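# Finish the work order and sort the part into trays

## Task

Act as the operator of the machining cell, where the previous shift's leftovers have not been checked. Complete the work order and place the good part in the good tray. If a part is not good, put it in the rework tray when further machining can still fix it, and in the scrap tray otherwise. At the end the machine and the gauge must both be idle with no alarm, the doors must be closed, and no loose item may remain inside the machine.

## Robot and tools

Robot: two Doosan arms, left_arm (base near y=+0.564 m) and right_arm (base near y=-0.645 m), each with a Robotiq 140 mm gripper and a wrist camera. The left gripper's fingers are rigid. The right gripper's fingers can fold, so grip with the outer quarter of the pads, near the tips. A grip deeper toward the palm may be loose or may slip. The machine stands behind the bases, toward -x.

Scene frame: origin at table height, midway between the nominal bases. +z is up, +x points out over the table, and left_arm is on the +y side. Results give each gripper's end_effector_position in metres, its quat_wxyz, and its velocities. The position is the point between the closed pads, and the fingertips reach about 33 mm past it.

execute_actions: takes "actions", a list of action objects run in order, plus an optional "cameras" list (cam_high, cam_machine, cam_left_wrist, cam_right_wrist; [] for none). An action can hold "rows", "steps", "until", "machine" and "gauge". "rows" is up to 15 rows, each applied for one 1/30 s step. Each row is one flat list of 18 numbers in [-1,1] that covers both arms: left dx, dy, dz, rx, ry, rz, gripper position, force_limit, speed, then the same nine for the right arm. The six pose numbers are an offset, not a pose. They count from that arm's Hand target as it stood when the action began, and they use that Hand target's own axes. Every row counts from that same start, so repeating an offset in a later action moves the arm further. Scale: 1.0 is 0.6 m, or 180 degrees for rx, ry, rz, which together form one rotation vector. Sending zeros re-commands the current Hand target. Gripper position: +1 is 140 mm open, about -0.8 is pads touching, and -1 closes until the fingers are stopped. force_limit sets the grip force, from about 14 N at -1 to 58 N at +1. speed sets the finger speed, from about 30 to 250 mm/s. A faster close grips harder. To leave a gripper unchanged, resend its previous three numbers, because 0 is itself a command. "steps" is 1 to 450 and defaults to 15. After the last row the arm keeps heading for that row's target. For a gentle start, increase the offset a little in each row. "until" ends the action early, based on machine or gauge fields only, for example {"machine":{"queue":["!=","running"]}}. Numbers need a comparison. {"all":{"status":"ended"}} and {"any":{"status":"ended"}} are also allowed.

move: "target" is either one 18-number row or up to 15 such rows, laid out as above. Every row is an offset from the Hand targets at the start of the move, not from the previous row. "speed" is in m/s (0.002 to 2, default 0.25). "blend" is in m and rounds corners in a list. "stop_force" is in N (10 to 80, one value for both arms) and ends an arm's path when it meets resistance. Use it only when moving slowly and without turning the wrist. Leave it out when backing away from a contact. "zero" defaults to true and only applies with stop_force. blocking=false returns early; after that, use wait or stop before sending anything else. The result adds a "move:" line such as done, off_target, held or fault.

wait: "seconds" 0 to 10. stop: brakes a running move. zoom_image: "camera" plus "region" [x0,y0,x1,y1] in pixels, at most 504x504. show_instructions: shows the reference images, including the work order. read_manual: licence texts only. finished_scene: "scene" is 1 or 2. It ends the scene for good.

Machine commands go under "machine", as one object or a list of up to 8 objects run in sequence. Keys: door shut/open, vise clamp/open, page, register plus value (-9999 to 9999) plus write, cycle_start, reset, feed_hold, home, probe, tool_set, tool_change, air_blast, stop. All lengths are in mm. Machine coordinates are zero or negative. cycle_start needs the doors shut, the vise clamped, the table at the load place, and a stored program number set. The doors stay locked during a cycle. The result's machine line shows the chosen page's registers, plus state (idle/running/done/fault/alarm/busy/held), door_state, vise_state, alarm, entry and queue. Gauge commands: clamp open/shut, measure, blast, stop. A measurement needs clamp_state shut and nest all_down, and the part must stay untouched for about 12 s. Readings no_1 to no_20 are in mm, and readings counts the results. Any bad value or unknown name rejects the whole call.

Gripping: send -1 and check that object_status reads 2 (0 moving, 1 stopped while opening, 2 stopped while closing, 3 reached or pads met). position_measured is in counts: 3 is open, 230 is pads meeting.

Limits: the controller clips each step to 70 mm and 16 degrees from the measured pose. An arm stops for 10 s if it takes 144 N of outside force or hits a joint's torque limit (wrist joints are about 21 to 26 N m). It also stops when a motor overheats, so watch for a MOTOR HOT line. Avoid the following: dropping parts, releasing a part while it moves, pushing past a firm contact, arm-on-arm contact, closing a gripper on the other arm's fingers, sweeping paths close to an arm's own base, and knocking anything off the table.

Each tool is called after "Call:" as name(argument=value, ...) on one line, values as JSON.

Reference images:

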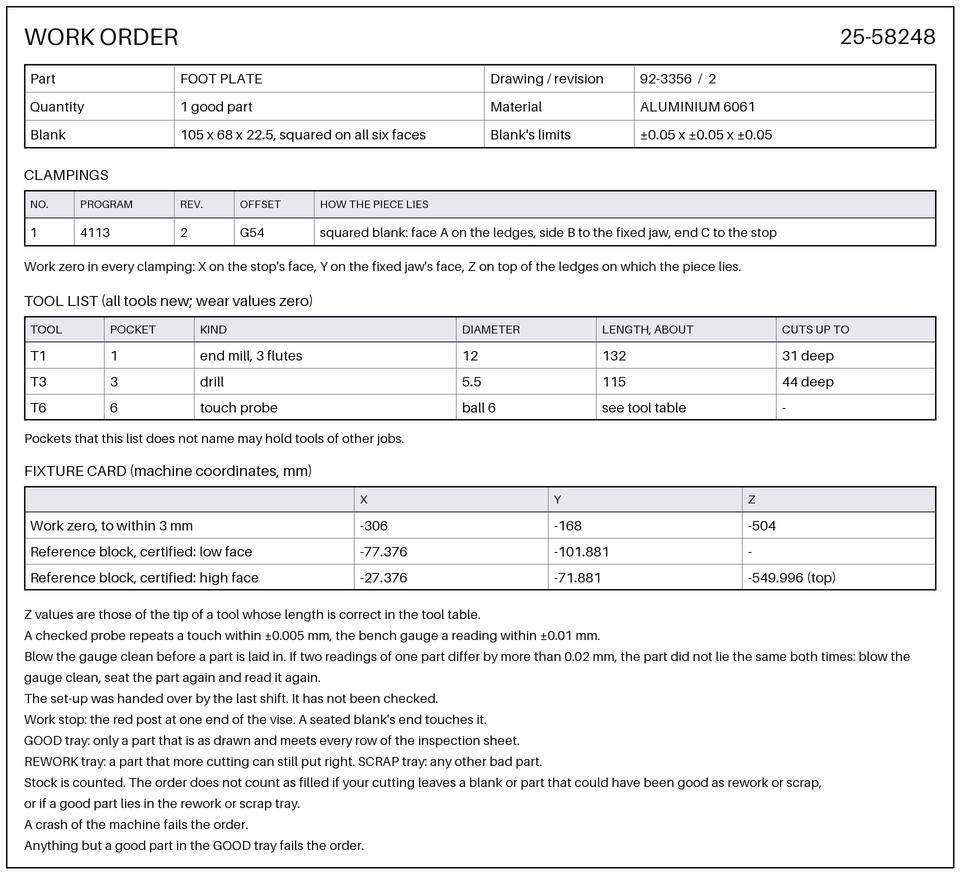

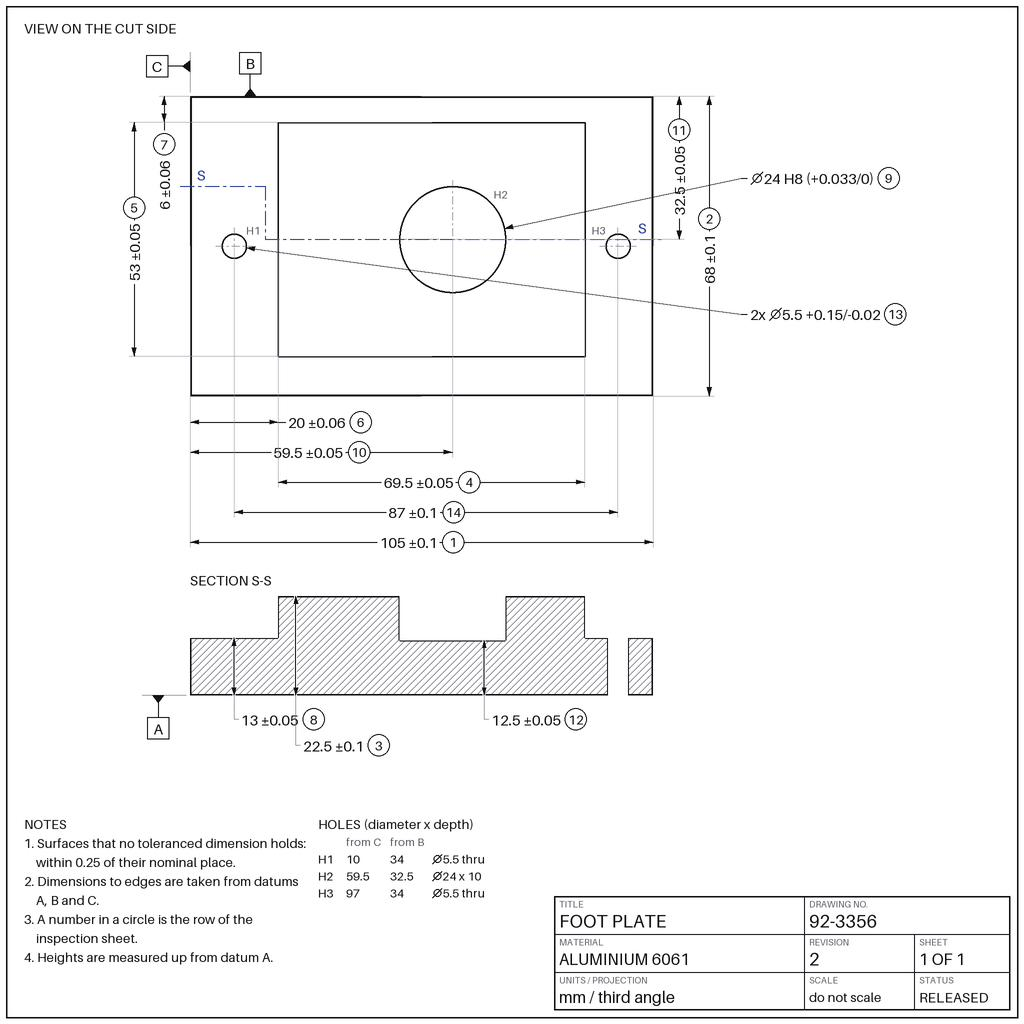

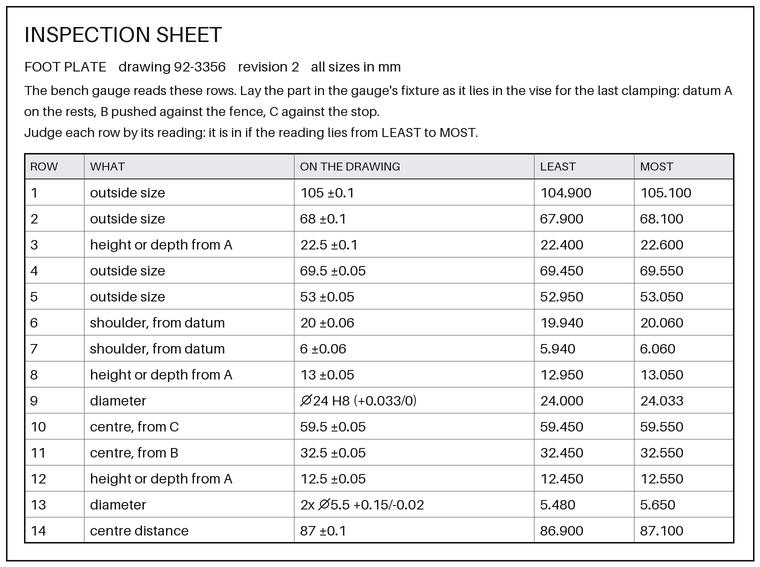

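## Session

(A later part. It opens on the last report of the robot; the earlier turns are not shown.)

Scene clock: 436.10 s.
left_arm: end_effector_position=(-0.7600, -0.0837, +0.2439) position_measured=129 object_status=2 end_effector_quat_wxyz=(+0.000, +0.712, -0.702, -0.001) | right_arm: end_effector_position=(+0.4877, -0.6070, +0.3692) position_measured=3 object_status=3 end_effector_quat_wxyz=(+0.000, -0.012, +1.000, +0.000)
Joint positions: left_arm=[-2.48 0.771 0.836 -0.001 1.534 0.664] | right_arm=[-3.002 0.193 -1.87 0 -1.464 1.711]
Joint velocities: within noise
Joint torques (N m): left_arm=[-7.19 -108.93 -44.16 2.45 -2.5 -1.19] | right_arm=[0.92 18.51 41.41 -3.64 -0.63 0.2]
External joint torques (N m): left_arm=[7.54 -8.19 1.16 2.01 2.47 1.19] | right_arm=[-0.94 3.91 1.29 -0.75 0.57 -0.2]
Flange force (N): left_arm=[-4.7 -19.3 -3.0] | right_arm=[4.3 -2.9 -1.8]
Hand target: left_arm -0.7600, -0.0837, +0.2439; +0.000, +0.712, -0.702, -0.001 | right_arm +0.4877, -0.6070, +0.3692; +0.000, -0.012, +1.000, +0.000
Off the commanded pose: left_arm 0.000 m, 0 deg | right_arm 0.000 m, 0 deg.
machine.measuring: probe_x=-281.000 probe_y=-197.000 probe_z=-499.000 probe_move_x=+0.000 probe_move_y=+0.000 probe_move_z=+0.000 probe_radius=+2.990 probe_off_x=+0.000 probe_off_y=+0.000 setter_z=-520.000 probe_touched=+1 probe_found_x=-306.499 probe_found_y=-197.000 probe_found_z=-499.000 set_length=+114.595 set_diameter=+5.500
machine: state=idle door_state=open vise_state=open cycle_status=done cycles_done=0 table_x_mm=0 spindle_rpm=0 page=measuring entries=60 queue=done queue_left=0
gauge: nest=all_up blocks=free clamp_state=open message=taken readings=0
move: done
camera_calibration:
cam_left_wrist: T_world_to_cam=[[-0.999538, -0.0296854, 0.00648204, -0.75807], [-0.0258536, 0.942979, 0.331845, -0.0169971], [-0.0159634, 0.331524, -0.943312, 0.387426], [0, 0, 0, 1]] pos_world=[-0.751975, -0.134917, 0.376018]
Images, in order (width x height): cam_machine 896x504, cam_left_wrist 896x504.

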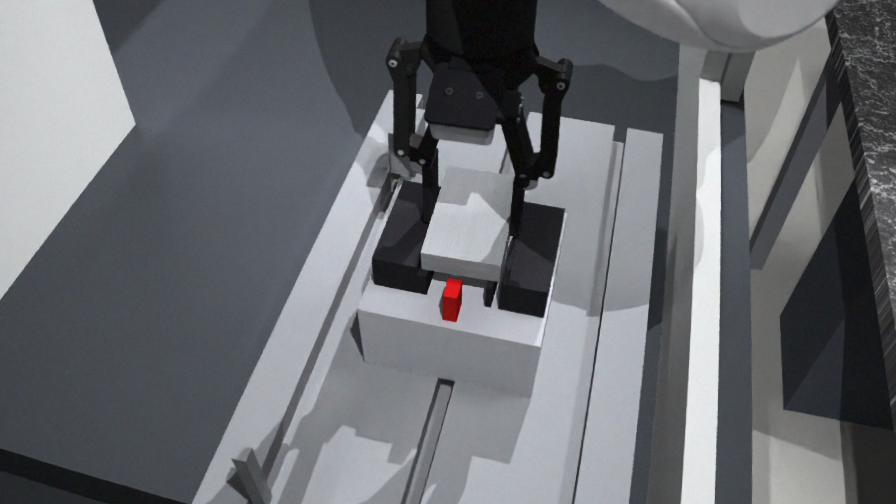

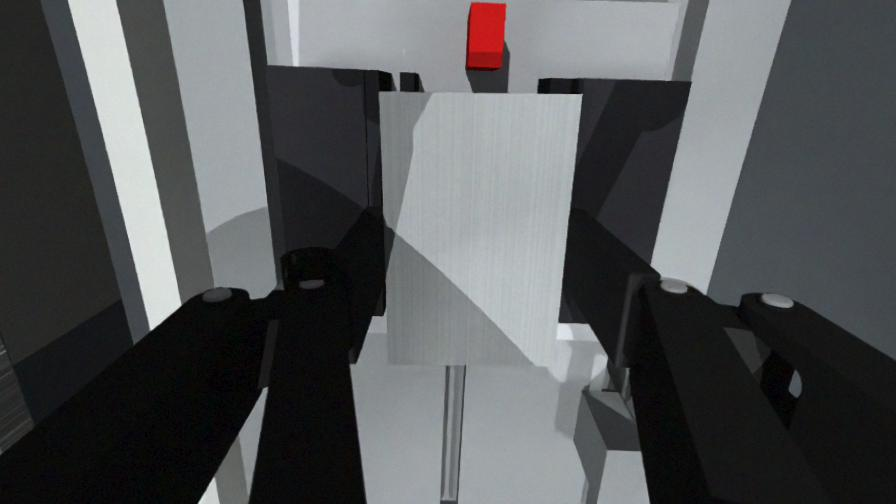

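Call:
move(target=[0,-0.003,0,0,0,0,-1,0,-1, 0,0,0,0,0,0,1,1,1], speed=0.02, cameras=["cam_machine"])

Call:
zoom_image(camera="cam_machine", region=[360, 180, 560, 320])

Scene clock: 441.90 s.
left_arm: end_effector_position=(-0.7582, -0.0837, +0.2439) position_measured=129 object_status=2 end_effector_quat_wxyz=(+0.000, +0.712, -0.702, -0.001) | right_arm: end_effector_position=(+0.4877, -0.6070, +0.3692) position_measured=3 object_status=3 end_effector_quat_wxyz=(+0.000, -0.012, +1.000, +0.000)
Joint positions: left_arm=[-2.479 0.768 0.842 -0.001 1.532 0.665] | right_arm=[-3.002 0.193 -1.87 0 -1.464 1.711]
Joint velocities: within noise
Joint torques (N m): left_arm=[-1.63 -113.8 -43.85 4.18 0.3 -0.69] | right_arm=[0.99 18.39 41.42 -3.66 -0.62 0.18]
External joint torques (N m): left_arm=[1.83 -3.06 0.84 0.28 -0.34 0.69] | right_arm=[-0.86 3.43 1.05 -0.7 0.57 -0.18]
Flange force (N): left_arm=[-4.7 -9.5 1.7] | right_arm=[3.8 -2.6 -1.3]
Hand target: left_arm -0.7582, -0.0837, +0.2439; +0.000, +0.712, -0.702, -0.001 | right_arm +0.4877, -0.6070, +0.3692; +0.000, -0.012, +1.000, +0.000
Off the commanded pose: left_arm 0.000 m, 0 deg | right_arm 0.000 m, 0 deg.
machine.measuring: probe_x=-281.000 probe_y=-197.000 probe_z=-499.000 probe_move_x=+0.000 probe_move_y=+0.000 probe_move_z=+0.000 probe_radius=+2.990 probe_off_x=+0.000 probe_off_y=+0.000 setter_z=-520.000 probe_touched=+1 probe_found_x=-306.499 probe_found_y=-197.000 probe_found_z=-499.000 set_length=+114.595 set_diameter=+5.500
machine: state=idle door_state=open vise_state=open cycle_status=done cycles_done=0 table_x_mm=0 spindle_rpm=0 page=measuring entries=60 queue=done queue_left=0
gauge: nest=all_up blocks=free clamp_state=open message=taken readings=0
move: done
Images, in order (width x height): cam_machine 896x504.

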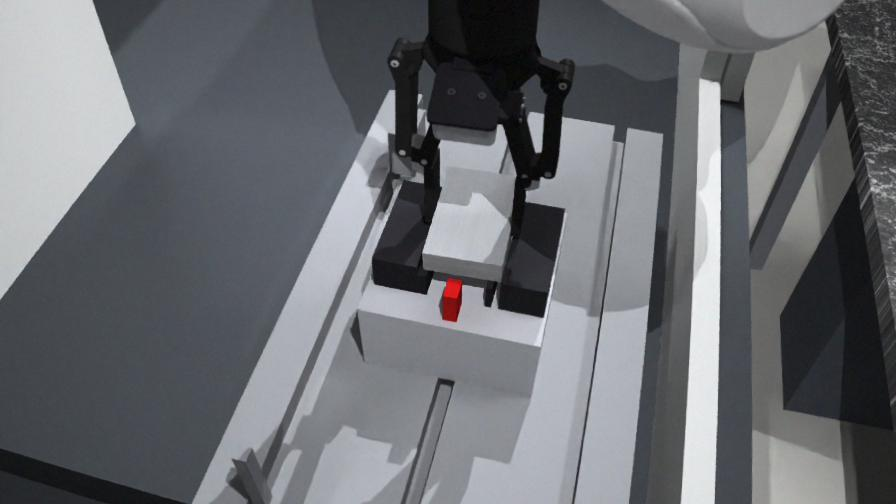

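Scaled by 2.520.

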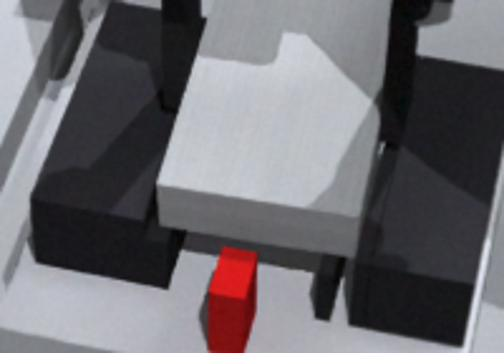

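Call:
move(target=[0,-0.001,0.0135,0,0,0,-1,0,-1, 0,0,0,0,0,0,1,1,1], speed=0.015, stop_force=12, cameras=["cam_machine"])

Scene clock: 446.20 s.
left_arm: end_effector_position=(-0.7580, -0.0837, +0.2401) position_measured=129 object_status=2 end_effector_quat_wxyz=(+0.000, +0.712, -0.702, -0.001) | right_arm: end_effector_position=(+0.4877, -0.6070, +0.3692) position_measured=3 object_status=3 end_effector_quat_wxyz=(+0.000, -0.012, +1.000, +0.000)
Joint positions: left_arm=[-2.479 0.768 0.849 -0.001 1.524 0.666] | right_arm=[-3.002 0.193 -1.87 0 -1.464 1.711]
Joint velocities: within noise
Joint torques (N m): left_arm=[-0.17 -94 -34.2 5.11 -0.39 -0.97] | right_arm=[0.75 18.57 41.4 -3.67 -0.61 0.18]
External joint torques (N m): left_arm=[0.76 -22.97 -8.81 -0.64 0.36 0.97] | right_arm=[-0.67 3.2 1.22 -0.71 0.57 -0.18]
Flange force (N): left_arm=[-8.5 -12.7 -17.1] | right_arm=[3.3 -2.1 -1.6]
Hand target: left_arm -0.7580, -0.0837, +0.2401; +0.000, +0.712, -0.702, -0.001 (not the last commanded pose) | right_arm +0.4877, -0.6070, +0.3692; +0.000, -0.012, +1.000, +0.000
Off the commanded pose: left_arm 0.004 m, 0 deg | right_arm 0.000 m, 0 deg.
machine.measuring: probe_x=-281.000 probe_y=-197.000 probe_z=-499.000 probe_move_x=+0.000 probe_move_y=+0.000 probe_move_z=+0.000 probe_radius=+2.990 probe_off_x=+0.000 probe_off_y=+0.000 setter_z=-520.000 probe_touched=+1 probe_found_x=-306.499 probe_found_y=-197.000 probe_found_z=-499.000 set_length=+114.595 set_diameter=+5.500
machine: state=idle door_state=open vise_state=open cycle_status=done cycles_done=0 table_x_mm=0 spindle_rpm=0 page=measuring entries=60 queue=done queue_left=0
gauge: nest=all_up blocks=free clamp_state=open message=taken readings=0
move: contact (left_arm)
Images, in order (width x height): cam_machine 896x504.

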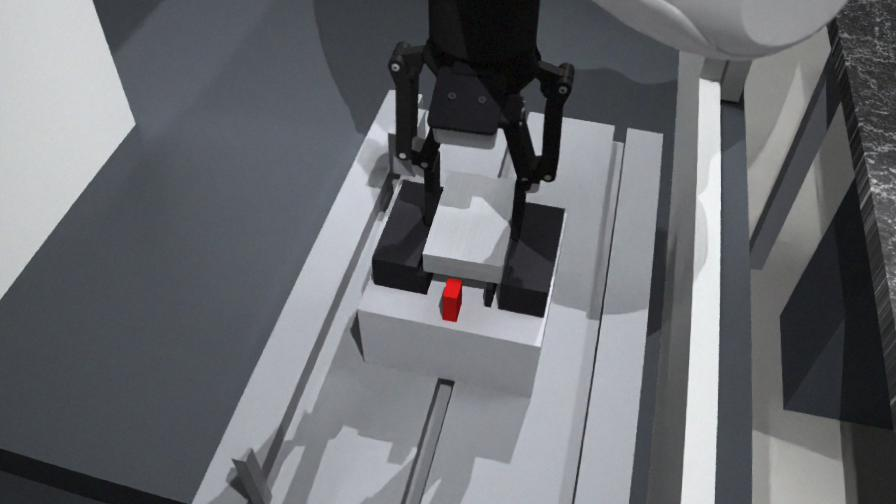

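Call:
move(target=[0,0,-0.001,0,0,0,-1,0,-1, 0,0,0,0,0,0,1,1,1], speed=0.015, cameras=[])

Call:
move(target=[0.02,0,0,0,0,0,-1,0,-1, 0,0,0,0,0,0,1,1,1], speed=0.012, stop_force=12, cameras=["cam_machine","cam_left_wrist"])

Call:
zoom_image(camera="cam_machine", region=[360, 180, 560, 320])

Scene clock: 451.90 s.
left_arm: end_effector_position=(-0.7580, -0.0837, +0.2406) position_measured=129 object_status=2 end_effector_quat_wxyz=(+0.000, +0.712, -0.702, -0.001) | right_arm: end_effector_position=(+0.4877, -0.6070, +0.3692) position_measured=3 object_status=3 end_effector_quat_wxyz=(+0.000, -0.012, +1.000, +0.000)
Joint positions: left_arm=[-2.479 0.768 0.848 -0.001 1.525 0.666] | right_arm=[-3.002 0.193 -1.87 0 -1.464 1.711]
Joint velocities: within noise
Joint torques (N m): left_arm=[-2.1 -113.67 -43.86 4.19 0.32 -0.72] | right_arm=[1.11 18.26 41.58 -3.61 -0.64 0.18]
External joint torques (N m): left_arm=[1.78 -3.33 0.82 0.25 -0.35 0.72] | right_arm=[-1.12 4.31 1.35 -0.8 0.59 -0.18]
Flange force (N): left_arm=[-5.0 -9.9 1.6] | right_arm=[4.8 -3.3 -1.9]
Hand target: left_arm -0.7580, -0.0837, +0.2407; +0.000, +0.712, -0.702, -0.001 | right_arm +0.4877, -0.6070, +0.3692; +0.000, -0.012, +1.000, +0.000
Off the commanded pose: left_arm 0.000 m, 0 deg | right_arm 0.000 m, 0 deg.
machine.measuring: probe_x=-281.000 probe_y=-197.000 probe_z=-499.000 probe_move_x=+0.000 probe_move_y=+0.000 probe_move_z=+0.000 probe_radius=+2.990 probe_off_x=+0.000 probe_off_y=+0.000 setter_z=-520.000 probe_touched=+1 probe_found_x=-306.499 probe_found_y=-197.000 probe_found_z=-499.000 set_length=+114.595 set_diameter=+5.500
machine: state=idle door_state=open vise_state=open cycle_status=done cycles_done=0 table_x_mm=0 spindle_rpm=0 page=measuring entries=60 queue=done queue_left=0
gauge: nest=all_up blocks=free clamp_state=open message=taken readings=0
move: done
No camera images: "cameras" was empty.

Scene clock: 453.33 s.
left_arm: end_effector_position=(-0.7578, -0.0934, +0.2407) position_measured=129 object_status=2 end_effector_quat_wxyz=(+0.000, +0.712, -0.702, -0.001) | right_arm: end_effector_position=(+0.4877, -0.6070, +0.3692) position_measured=3 object_status=3 end_effector_quat_wxyz=(+0.000, -0.012, +1.000, +0.000)
Joint positions: left_arm=[-2.471 0.782 0.823 -0.001 1.537 0.673] | right_arm=[-3.002 0.193 -1.87 0 -1.464 1.711]
Joint velocities: within noise
Joint torques (N m): left_arm=[14.08 -109.65 -45.8 9.94 -3.91 -0.9] | right_arm=[1.19 18.42 41.47 -3.65 -0.62 0.19]
External joint torques (N m): left_arm=[-13.75 -8.33 2.75 -5.48 3.87 0.9] | right_arm=[-1.15 3.78 1.14 -0.73 0.57 -0.19]
Flange force (N): left_arm=[-24.7 -9.0 -2.8] | right_arm=[4.2 -3.3 -1.5]
Hand target: left_arm -0.7579, -0.0935, +0.2407; +0.000, +0.712, -0.702, -0.001 (not the last commanded pose) | right_arm +0.4877, -0.6070, +0.3692; +0.000, -0.012, +1.000, +0.000
Off the commanded pose: left_arm 0.002 m, 0 deg | right_arm 0.000 m, 0 deg.
machine.measuring: probe_x=-281.000 probe_y=-197.000 probe_z=-499.000 probe_move_x=+0.000 probe_move_y=+0.000 probe_move_z=+0.000 probe_radius=+2.990 probe_off_x=+0.000 probe_off_y=+0.000 setter_z=-520.000 probe_touched=+1 probe_found_x=-306.499 probe_found_y=-197.000 probe_found_z=-499.000 set_length=+114.595 set_diameter=+5.500
machine: state=idle door_state=open vise_state=open cycle_status=done cycles_done=0 table_x_mm=0 spindle_rpm=0 page=measuring entries=60 queue=done queue_left=0
gauge: nest=all_up blocks=free clamp_state=open message=taken readings=0
move: contact (left_arm)
camera_calibration:
cam_left_wrist: T_world_to_cam=[[-0.999543, -0.0294972, 0.0065495, -0.75614], [-0.0256537, 0.942985, 0.331846, -0.00661489], [-0.0159646, 0.331527, -0.943311, 0.387752], [0, 0, 0, 1]] pos_world=[-0.749774, -0.144616, 0.372918]
Images, in order (width x height): cam_machine 896x504, cam_left_wrist 896x504.

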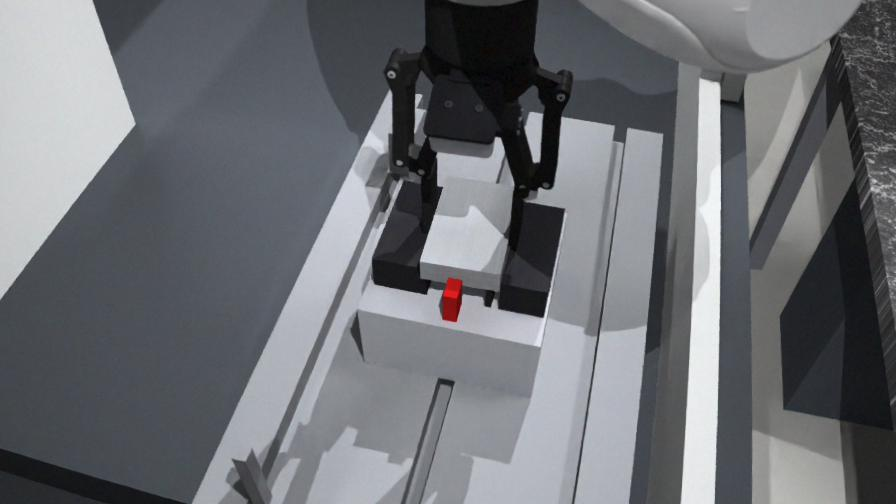

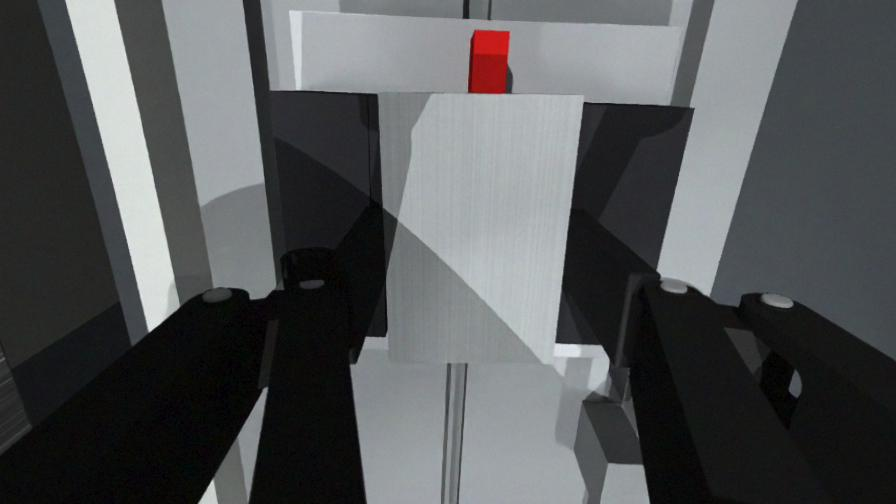

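Scaled by 2.520.

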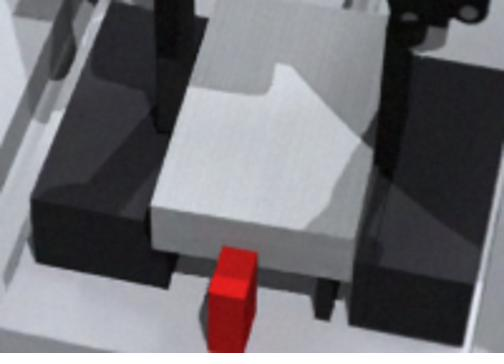

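Call:
move(target=[0,0,0.003,0,0,0,-1,0,-1, 0,0,0,0,0,0,1,1,1], speed=0.01, stop_force=10, cameras=[])

Call:
execute_actions(actions=[{"rows":[[0,0,-0.0005,0,0,0,-1,0,-1,0,0,0,0,0,0,1,1,1],[0,0,-0.0005,0,0,0,0.2,0,-1,0,0,0,0,0,0,1,1,1]],"steps":45}], cameras=["cam_machine","cam_left_wrist"])

Scene clock: 460.10 s.
left_arm: end_effector_position=(-0.7579, -0.0935, +0.2402) position_measured=129 object_status=2 end_effector_quat_wxyz=(+0.000, +0.712, -0.702, -0.001) | right_arm: end_effector_position=(+0.4877, -0.6070, +0.3692) position_measured=3 object_status=3 end_effector_quat_wxyz=(+0.000, -0.012, +1.000, +0.000)
Joint positions: left_arm=[-2.471 0.782 0.824 -0.001 1.535 0.673] | right_arm=[-3.002 0.193 -1.87 0 -1.464 1.711]
Joint velocities: within noise
Joint torques (N m): left_arm=[15.04 -93.24 -37.87 10.23 -4.59 -0.97] | right_arm=[0.9 18.24 41.51 -3.63 -0.62 0.22]
External joint torques (N m): left_arm=[-14.99 -24.37 -5.04 -5.8 4.55 0.97] | right_arm=[-0.8 3.51 1.01 -0.74 0.58 -0.22]
Flange force (N): left_arm=[-27.9 -10.9 -18.1] | right_arm=[4.0 -2.6 -1.3]
Hand target: left_arm -0.7579, -0.0935, +0.2402; +0.000, +0.712, -0.702, -0.001 (not the last commanded pose) | right_arm +0.4877, -0.6070, +0.3692; +0.000, -0.012, +1.000, +0.000
Off the commanded pose: left_arm 0.001 m, 0 deg | right_arm 0.000 m, 0 deg.
machine.measuring: probe_x=-281.000 probe_y=-197.000 probe_z=-499.000 probe_move_x=+0.000 probe_move_y=+0.000 probe_move_z=+0.000 probe_radius=+2.990 probe_off_x=+0.000 probe_off_y=+0.000 setter_z=-520.000 probe_touched=+1 probe_found_x=-306.499 probe_found_y=-197.000 probe_found_z=-499.000 set_length=+114.595 set_diameter=+5.500
machine: state=idle door_state=open vise_state=open cycle_status=done cycles_done=0 table_x_mm=0 spindle_rpm=0 page=measuring entries=60 queue=done queue_left=0
gauge: nest=all_up blocks=free clamp_state=open message=taken readings=0
move: contact (left_arm)
No camera images: "cameras" was empty.

Scene clock: 461.80 s.
left_arm: end_effector_position=(-0.7579, -0.0935, +0.2405) position_measured=104 object_status=3 end_effector_quat_wxyz=(+0.000, +0.712, -0.702, -0.001) | right_arm: end_effector_position=(+0.4877, -0.6070, +0.3692) position_measured=3 object_status=3 end_effector_quat_wxyz=(+0.000, -0.012, +1.000, +0.000)
Joint positions: left_arm=[-2.471 0.782 0.824 -0.001 1.536 0.673] | right_arm=[-3.002 0.193 -1.87 0 -1.464 1.711]
Joint velocities: within noise
Joint torques (N m): left_arm=[-2.1 -110.52 -41.52 4.17 0.26 -0.72] | right_arm=[0.89 18.59 41.49 -3.65 -0.64 0.17]
External joint torques (N m): left_arm=[2.92 -7.58 -1.54 0.31 -0.3 0.72] | right_arm=[-0.91 3.83 1.26 -0.74 0.59 -0.17]
Flange force (N): left_arm=[-4.4 -10.7 -2.6] | right_arm=[4.2 -2.7 -1.7]
Hand target: left_arm -0.7579, -0.0935, +0.2405; +0.000, +0.712, -0.702, -0.001 | right_arm +0.4877, -0.6070, +0.3692; +0.000, -0.012, +1.000, +0.000
Off the commanded pose: left_arm 0.000 m, 0 deg | right_arm 0.000 m, 0 deg.
machine.measuring: probe_x=-281.000 probe_y=-197.000 probe_z=-499.000 probe_move_x=+0.000 probe_move_y=+0.000 probe_move_z=+0.000 probe_radius=+2.990 probe_off_x=+0.000 probe_off_y=+0.000 setter_z=-520.000 probe_touched=+1 probe_found_x=-306.499 probe_found_y=-197.000 probe_found_z=-499.000 set_length=+114.595 set_diameter=+5.500
machine: state=idle door_state=open vise_state=open cycle_status=done cycles_done=0 table_x_mm=0 spindle_rpm=0 page=measuring entries=60 queue=done queue_left=0
gauge: nest=all_up blocks=free clamp_state=open message=taken readings=0
camera_calibration:
cam_left_wrist: T_world_to_cam=[[-0.999539, -0.0295964, 0.00683795, -0.756257], [-0.0256546, 0.943045, 0.331676, -0.00644366], [-0.0162649, 0.331347, -0.943369, 0.38724], [0, 0, 0, 1]] pos_world=[-0.749775, -0.144617, 0.372619]
Images, in order (width x height): cam_machine 896x504, cam_left_wrist 896x504.

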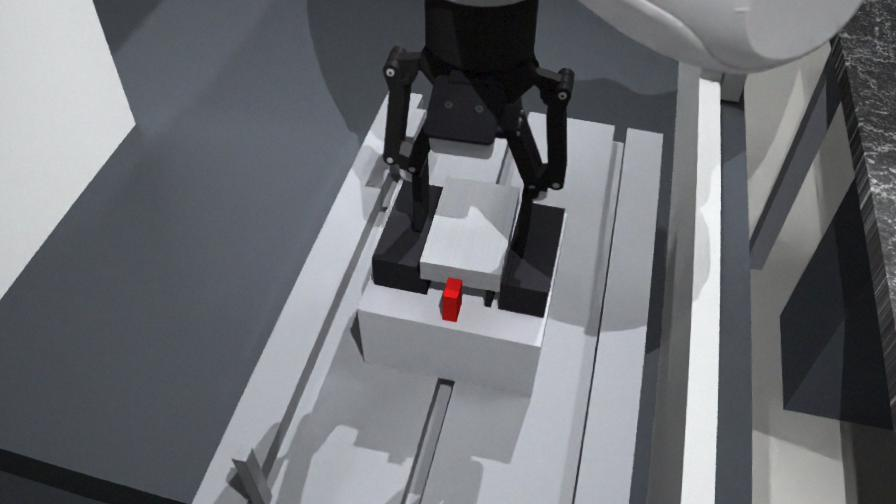

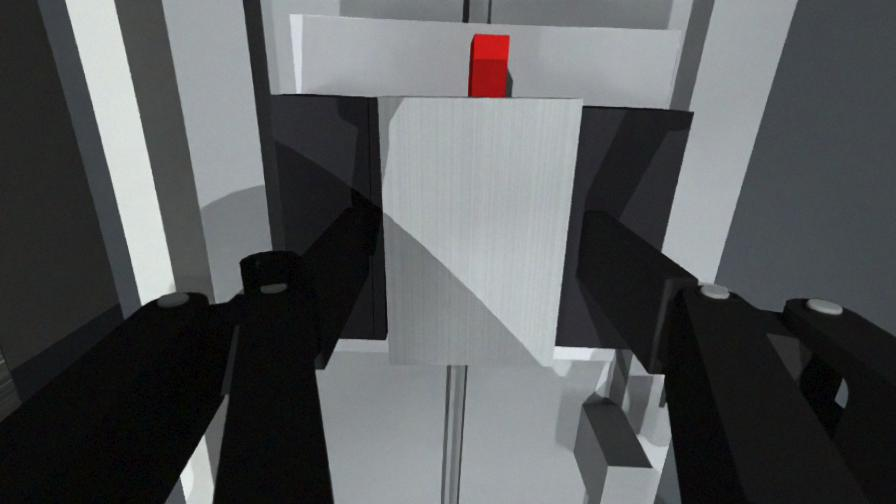

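Call:
move(target=[0,0,-0.15,0,0,0,0.2,0,-1, 0,0,0,0,0,0,1,1,1], speed=0.12, cameras=[])

Call:
execute_actions(actions=[{"machine":{"vise":"clamp"},"steps":45}], cameras=["cam_left_wrist"])

Call:
move(target=[[-0.051,-0.3475,-0.2,0,0,0,0.5,0,1, 0,0,0,0,0,0,1,1,1],[-0.1255,-0.982,-0.283,0,0,0,0.5,0,1, 0,0,0,0,0,0,1,1,1]], speed=0.4, blend=[0.1,0], cameras=["cam_machine"])

Scene clock: 471.87 s.
left_arm: end_effector_position=(-0.7579, -0.0935, +0.3304) position_measured=104 object_status=3 end_effector_quat_wxyz=(+0.000, +0.712, -0.702, -0.001) | right_arm: end_effector_position=(+0.4877, -0.6070, +0.3692) position_measured=3 object_status=3 end_effector_quat_wxyz=(+0.000, -0.012, +1.000, +0.000)
Joint positions: left_arm=[-2.471 0.793 0.643 -0.001 1.706 0.673] | right_arm=[-3.002 0.193 -1.87 0 -1.464 1.711]
Joint velocities: within noise
Joint torques (N m): left_arm=[-1.92 -110.4 -40.42 4.08 0.33 -0.73] | right_arm=[1 18.69 41.45 -3.65 -0.64 0.17]
External joint torques (N m): left_arm=[1.97 -8.26 -2.36 0.34 -0.36 0.73] | right_arm=[-0.93 3.34 1.2 -0.73 0.59 -0.17]
Flange force (N): left_arm=[-5.3 -10.4 -2.1] | right_arm=[3.5 -2.7 -1.5]
Hand target: left_arm -0.7578, -0.0935, +0.3305; +0.000, +0.712, -0.702, -0.001 | right_arm +0.4877, -0.6070, +0.3692; +0.000, -0.012, +1.000, +0.000
Off the commanded pose: left_arm 0.000 m, 0 deg | right_arm 0.000 m, 0 deg.
machine.measuring: probe_x=-281.000 probe_y=-197.000 probe_z=-499.000 probe_move_x=+0.000 probe_move_y=+0.000 probe_move_z=+0.000 probe_radius=+2.990 probe_off_x=+0.000 probe_off_y=+0.000 setter_z=-520.000 probe_touched=+1 probe_found_x=-306.499 probe_found_y=-197.000 probe_found_z=-499.000 set_length=+114.595 set_diameter=+5.500
machine: state=idle door_state=open vise_state=open cycle_status=done cycles_done=0 table_x_mm=0 spindle_rpm=0 page=measuring entries=60 queue=done queue_left=0
gauge: nest=all_up blocks=free clamp_state=open message=taken readings=0
move: done
No camera images: "cameras" was empty.

Scene clock: 473.57 s.
left_arm: end_effector_position=(-0.7578, -0.0935, +0.3305) position_measured=104 object_status=3 end_effector_quat_wxyz=(+0.000, +0.712, -0.702, -0.001) | right_arm: end_effector_position=(+0.4877, -0.6070, +0.3692) position_measured=3 object_status=3 end_effector_quat_wxyz=(+0.000, -0.012, +1.000, +0.000)
Joint positions: left_arm=[-2.471 0.793 0.643 -0.001 1.706 0.673] | right_arm=[-3.002 0.193 -1.87 0 -1.464 1.711]
Joint velocities: within noise
Joint torques (N m): left_arm=[-1.96 -110.99 -41.42 4.23 0.33 -0.7] | right_arm=[1.19 18.38 41.59 -3.63 -0.63 0.17]
External joint torques (N m): left_arm=[1.81 -7.34 -1.26 0.18 -0.36 0.7] | right_arm=[-1.17 3.65 1.04 -0.75 0.59 -0.17]
Flange force (N): left_arm=[-7.3 -12.5 0.3] | right_arm=[4.1 -3.3 -1.3]
Hand target: left_arm -0.7578, -0.0935, +0.3305; +0.000, +0.712, -0.702, -0.001 | right_arm +0.4877, -0.6070, +0.3692; +0.000, -0.012, +1.000, +0.000
Tool commands: left_gripper/position=+0.2 left_gripper/force_limit=+0.0 left_gripper/speed=-1.0 right_gripper/position=+1.0 right_gripper/force_limit=+1.0 right_gripper/speed=+1.0
Off the commanded pose: left_arm 0.000 m, 0 deg | right_arm 0.000 m, 0 deg.
machine.measuring: probe_x=-281.000 probe_y=-197.000 probe_z=-499.000 probe_move_x=+0.000 probe_move_y=+0.000 probe_move_z=+0.000 probe_radius=+2.990 probe_off_x=+0.000 probe_off_y=+0.000 setter_z=-520.000 probe_touched=+1 probe_found_x=-306.499 probe_found_y=-197.000 probe_found_z=-499.000 set_length=+114.595 set_diameter=+5.500
machine: state=idle door_state=open vise_state=clamped cycle_status=done cycles_done=0 table_x_mm=0 spindle_rpm=0 page=measuring entries=60 queue=done queue_left=0
gauge: nest=all_up blocks=free clamp_state=open message=taken readings=0
camera_calibration:
cam_left_wrist: T_world_to_cam=[[-0.99954, -0.0295627, 0.00674385, -0.756828], [-0.0256541, 0.943045, 0.331673, -0.0361985], [-0.0161649, 0.331348, -0.94337, 0.472252], [0, 0, 0, 1]] pos_world=[-0.749775, -0.144717, 0.462618]
Images, in order (width x height): cam_left_wrist 896x504.

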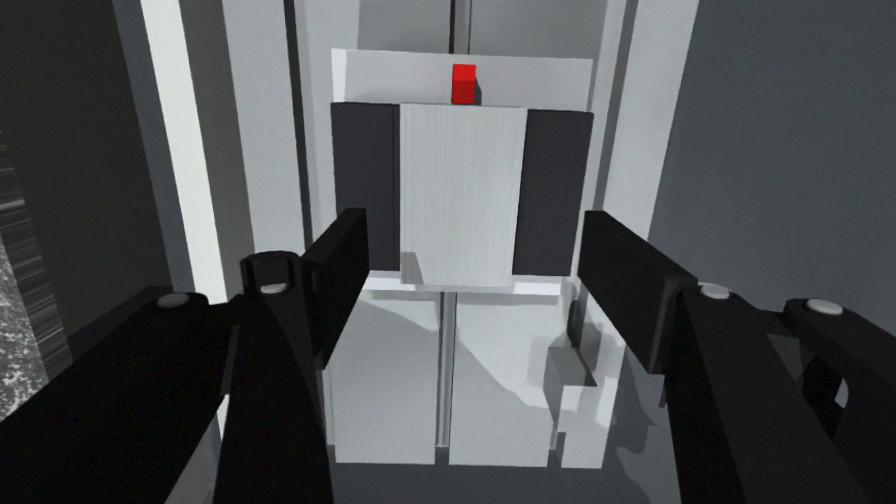

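Scene clock: 475.67 s.
left_arm: end_effector_position=(-0.1696, -0.0104, +0.4997) position_measured=66 object_status=3 end_effector_quat_wxyz=(+0.000, +0.712, -0.702, -0.001) | right_arm: end_effector_position=(+0.4877, -0.6070, +0.3692) position_measured=3 object_status=3 end_effector_quat_wxyz=(+0.000, -0.012, +1.000, +0.000)
Joint positions: left_arm=[-1.916 0.064 1.397 -0.001 1.681 1.228] | right_arm=[-3.002 0.193 -1.87 0 -1.464 1.711]
Joint velocities: within noise
Joint torques (N m): left_arm=[-1.52 -42.38 -41.4 4.17 0.28 -0.49] | right_arm=[0.84 18.62 41.49 -3.66 -0.65 0.18]
External joint torques (N m): left_arm=[1.74 -7.2 -1.35 0.24 -0.33 0.49] | right_arm=[-0.73 3.15 1.08 -0.71 0.6 -0.18]
Flange force (N): left_arm=[-7.8 -6.2 -0.8] | right_arm=[3.4 -2.3 -1.2]
Hand target: left_arm -0.1695, -0.0104, +0.4998; +0.000, +0.712, -0.702, -0.001 | right_arm +0.4877, -0.6070, +0.3692; +0.000, -0.012, +1.000, +0.000
Off the commanded pose: left_arm 0.000 m, 0 deg | right_arm 0.000 m, 0 deg.
machine.measuring: probe_x=-281.000 probe_y=-197.000 probe_z=-499.000 probe_move_x=+0.000 probe_move_y=+0.000 probe_move_z=+0.000 probe_radius=+2.990 probe_off_x=+0.000 probe_off_y=+0.000 setter_z=-520.000 probe_touched=+1 probe_found_x=-306.499 probe_found_y=-197.000 probe_found_z=-499.000 set_length=+114.595 set_diameter=+5.500
machine: state=idle door_state=open vise_state=clamped cycle_status=done cycles_done=0 table_x_mm=0 spindle_rpm=0 page=measuring entries=60 queue=done queue_left=0
gauge: nest=all_up blocks=free clamp_state=open message=taken readings=0
move: done
Images, in order (width x height): cam_machine 896x504.

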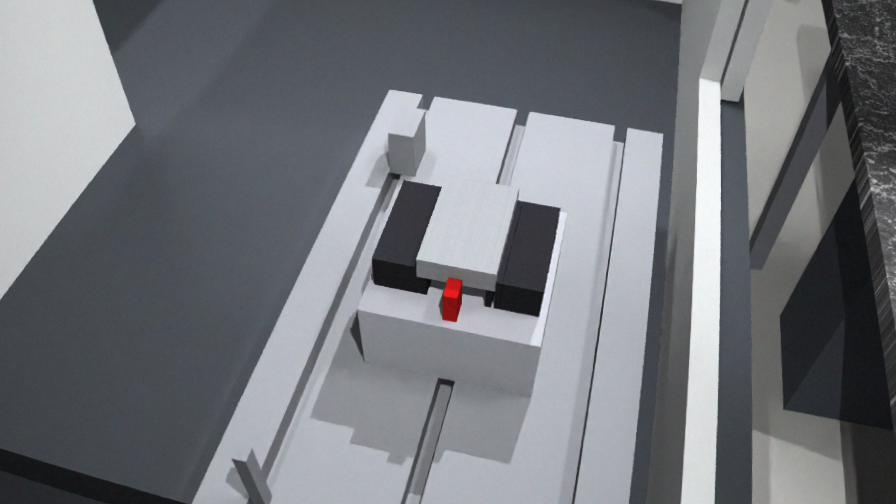

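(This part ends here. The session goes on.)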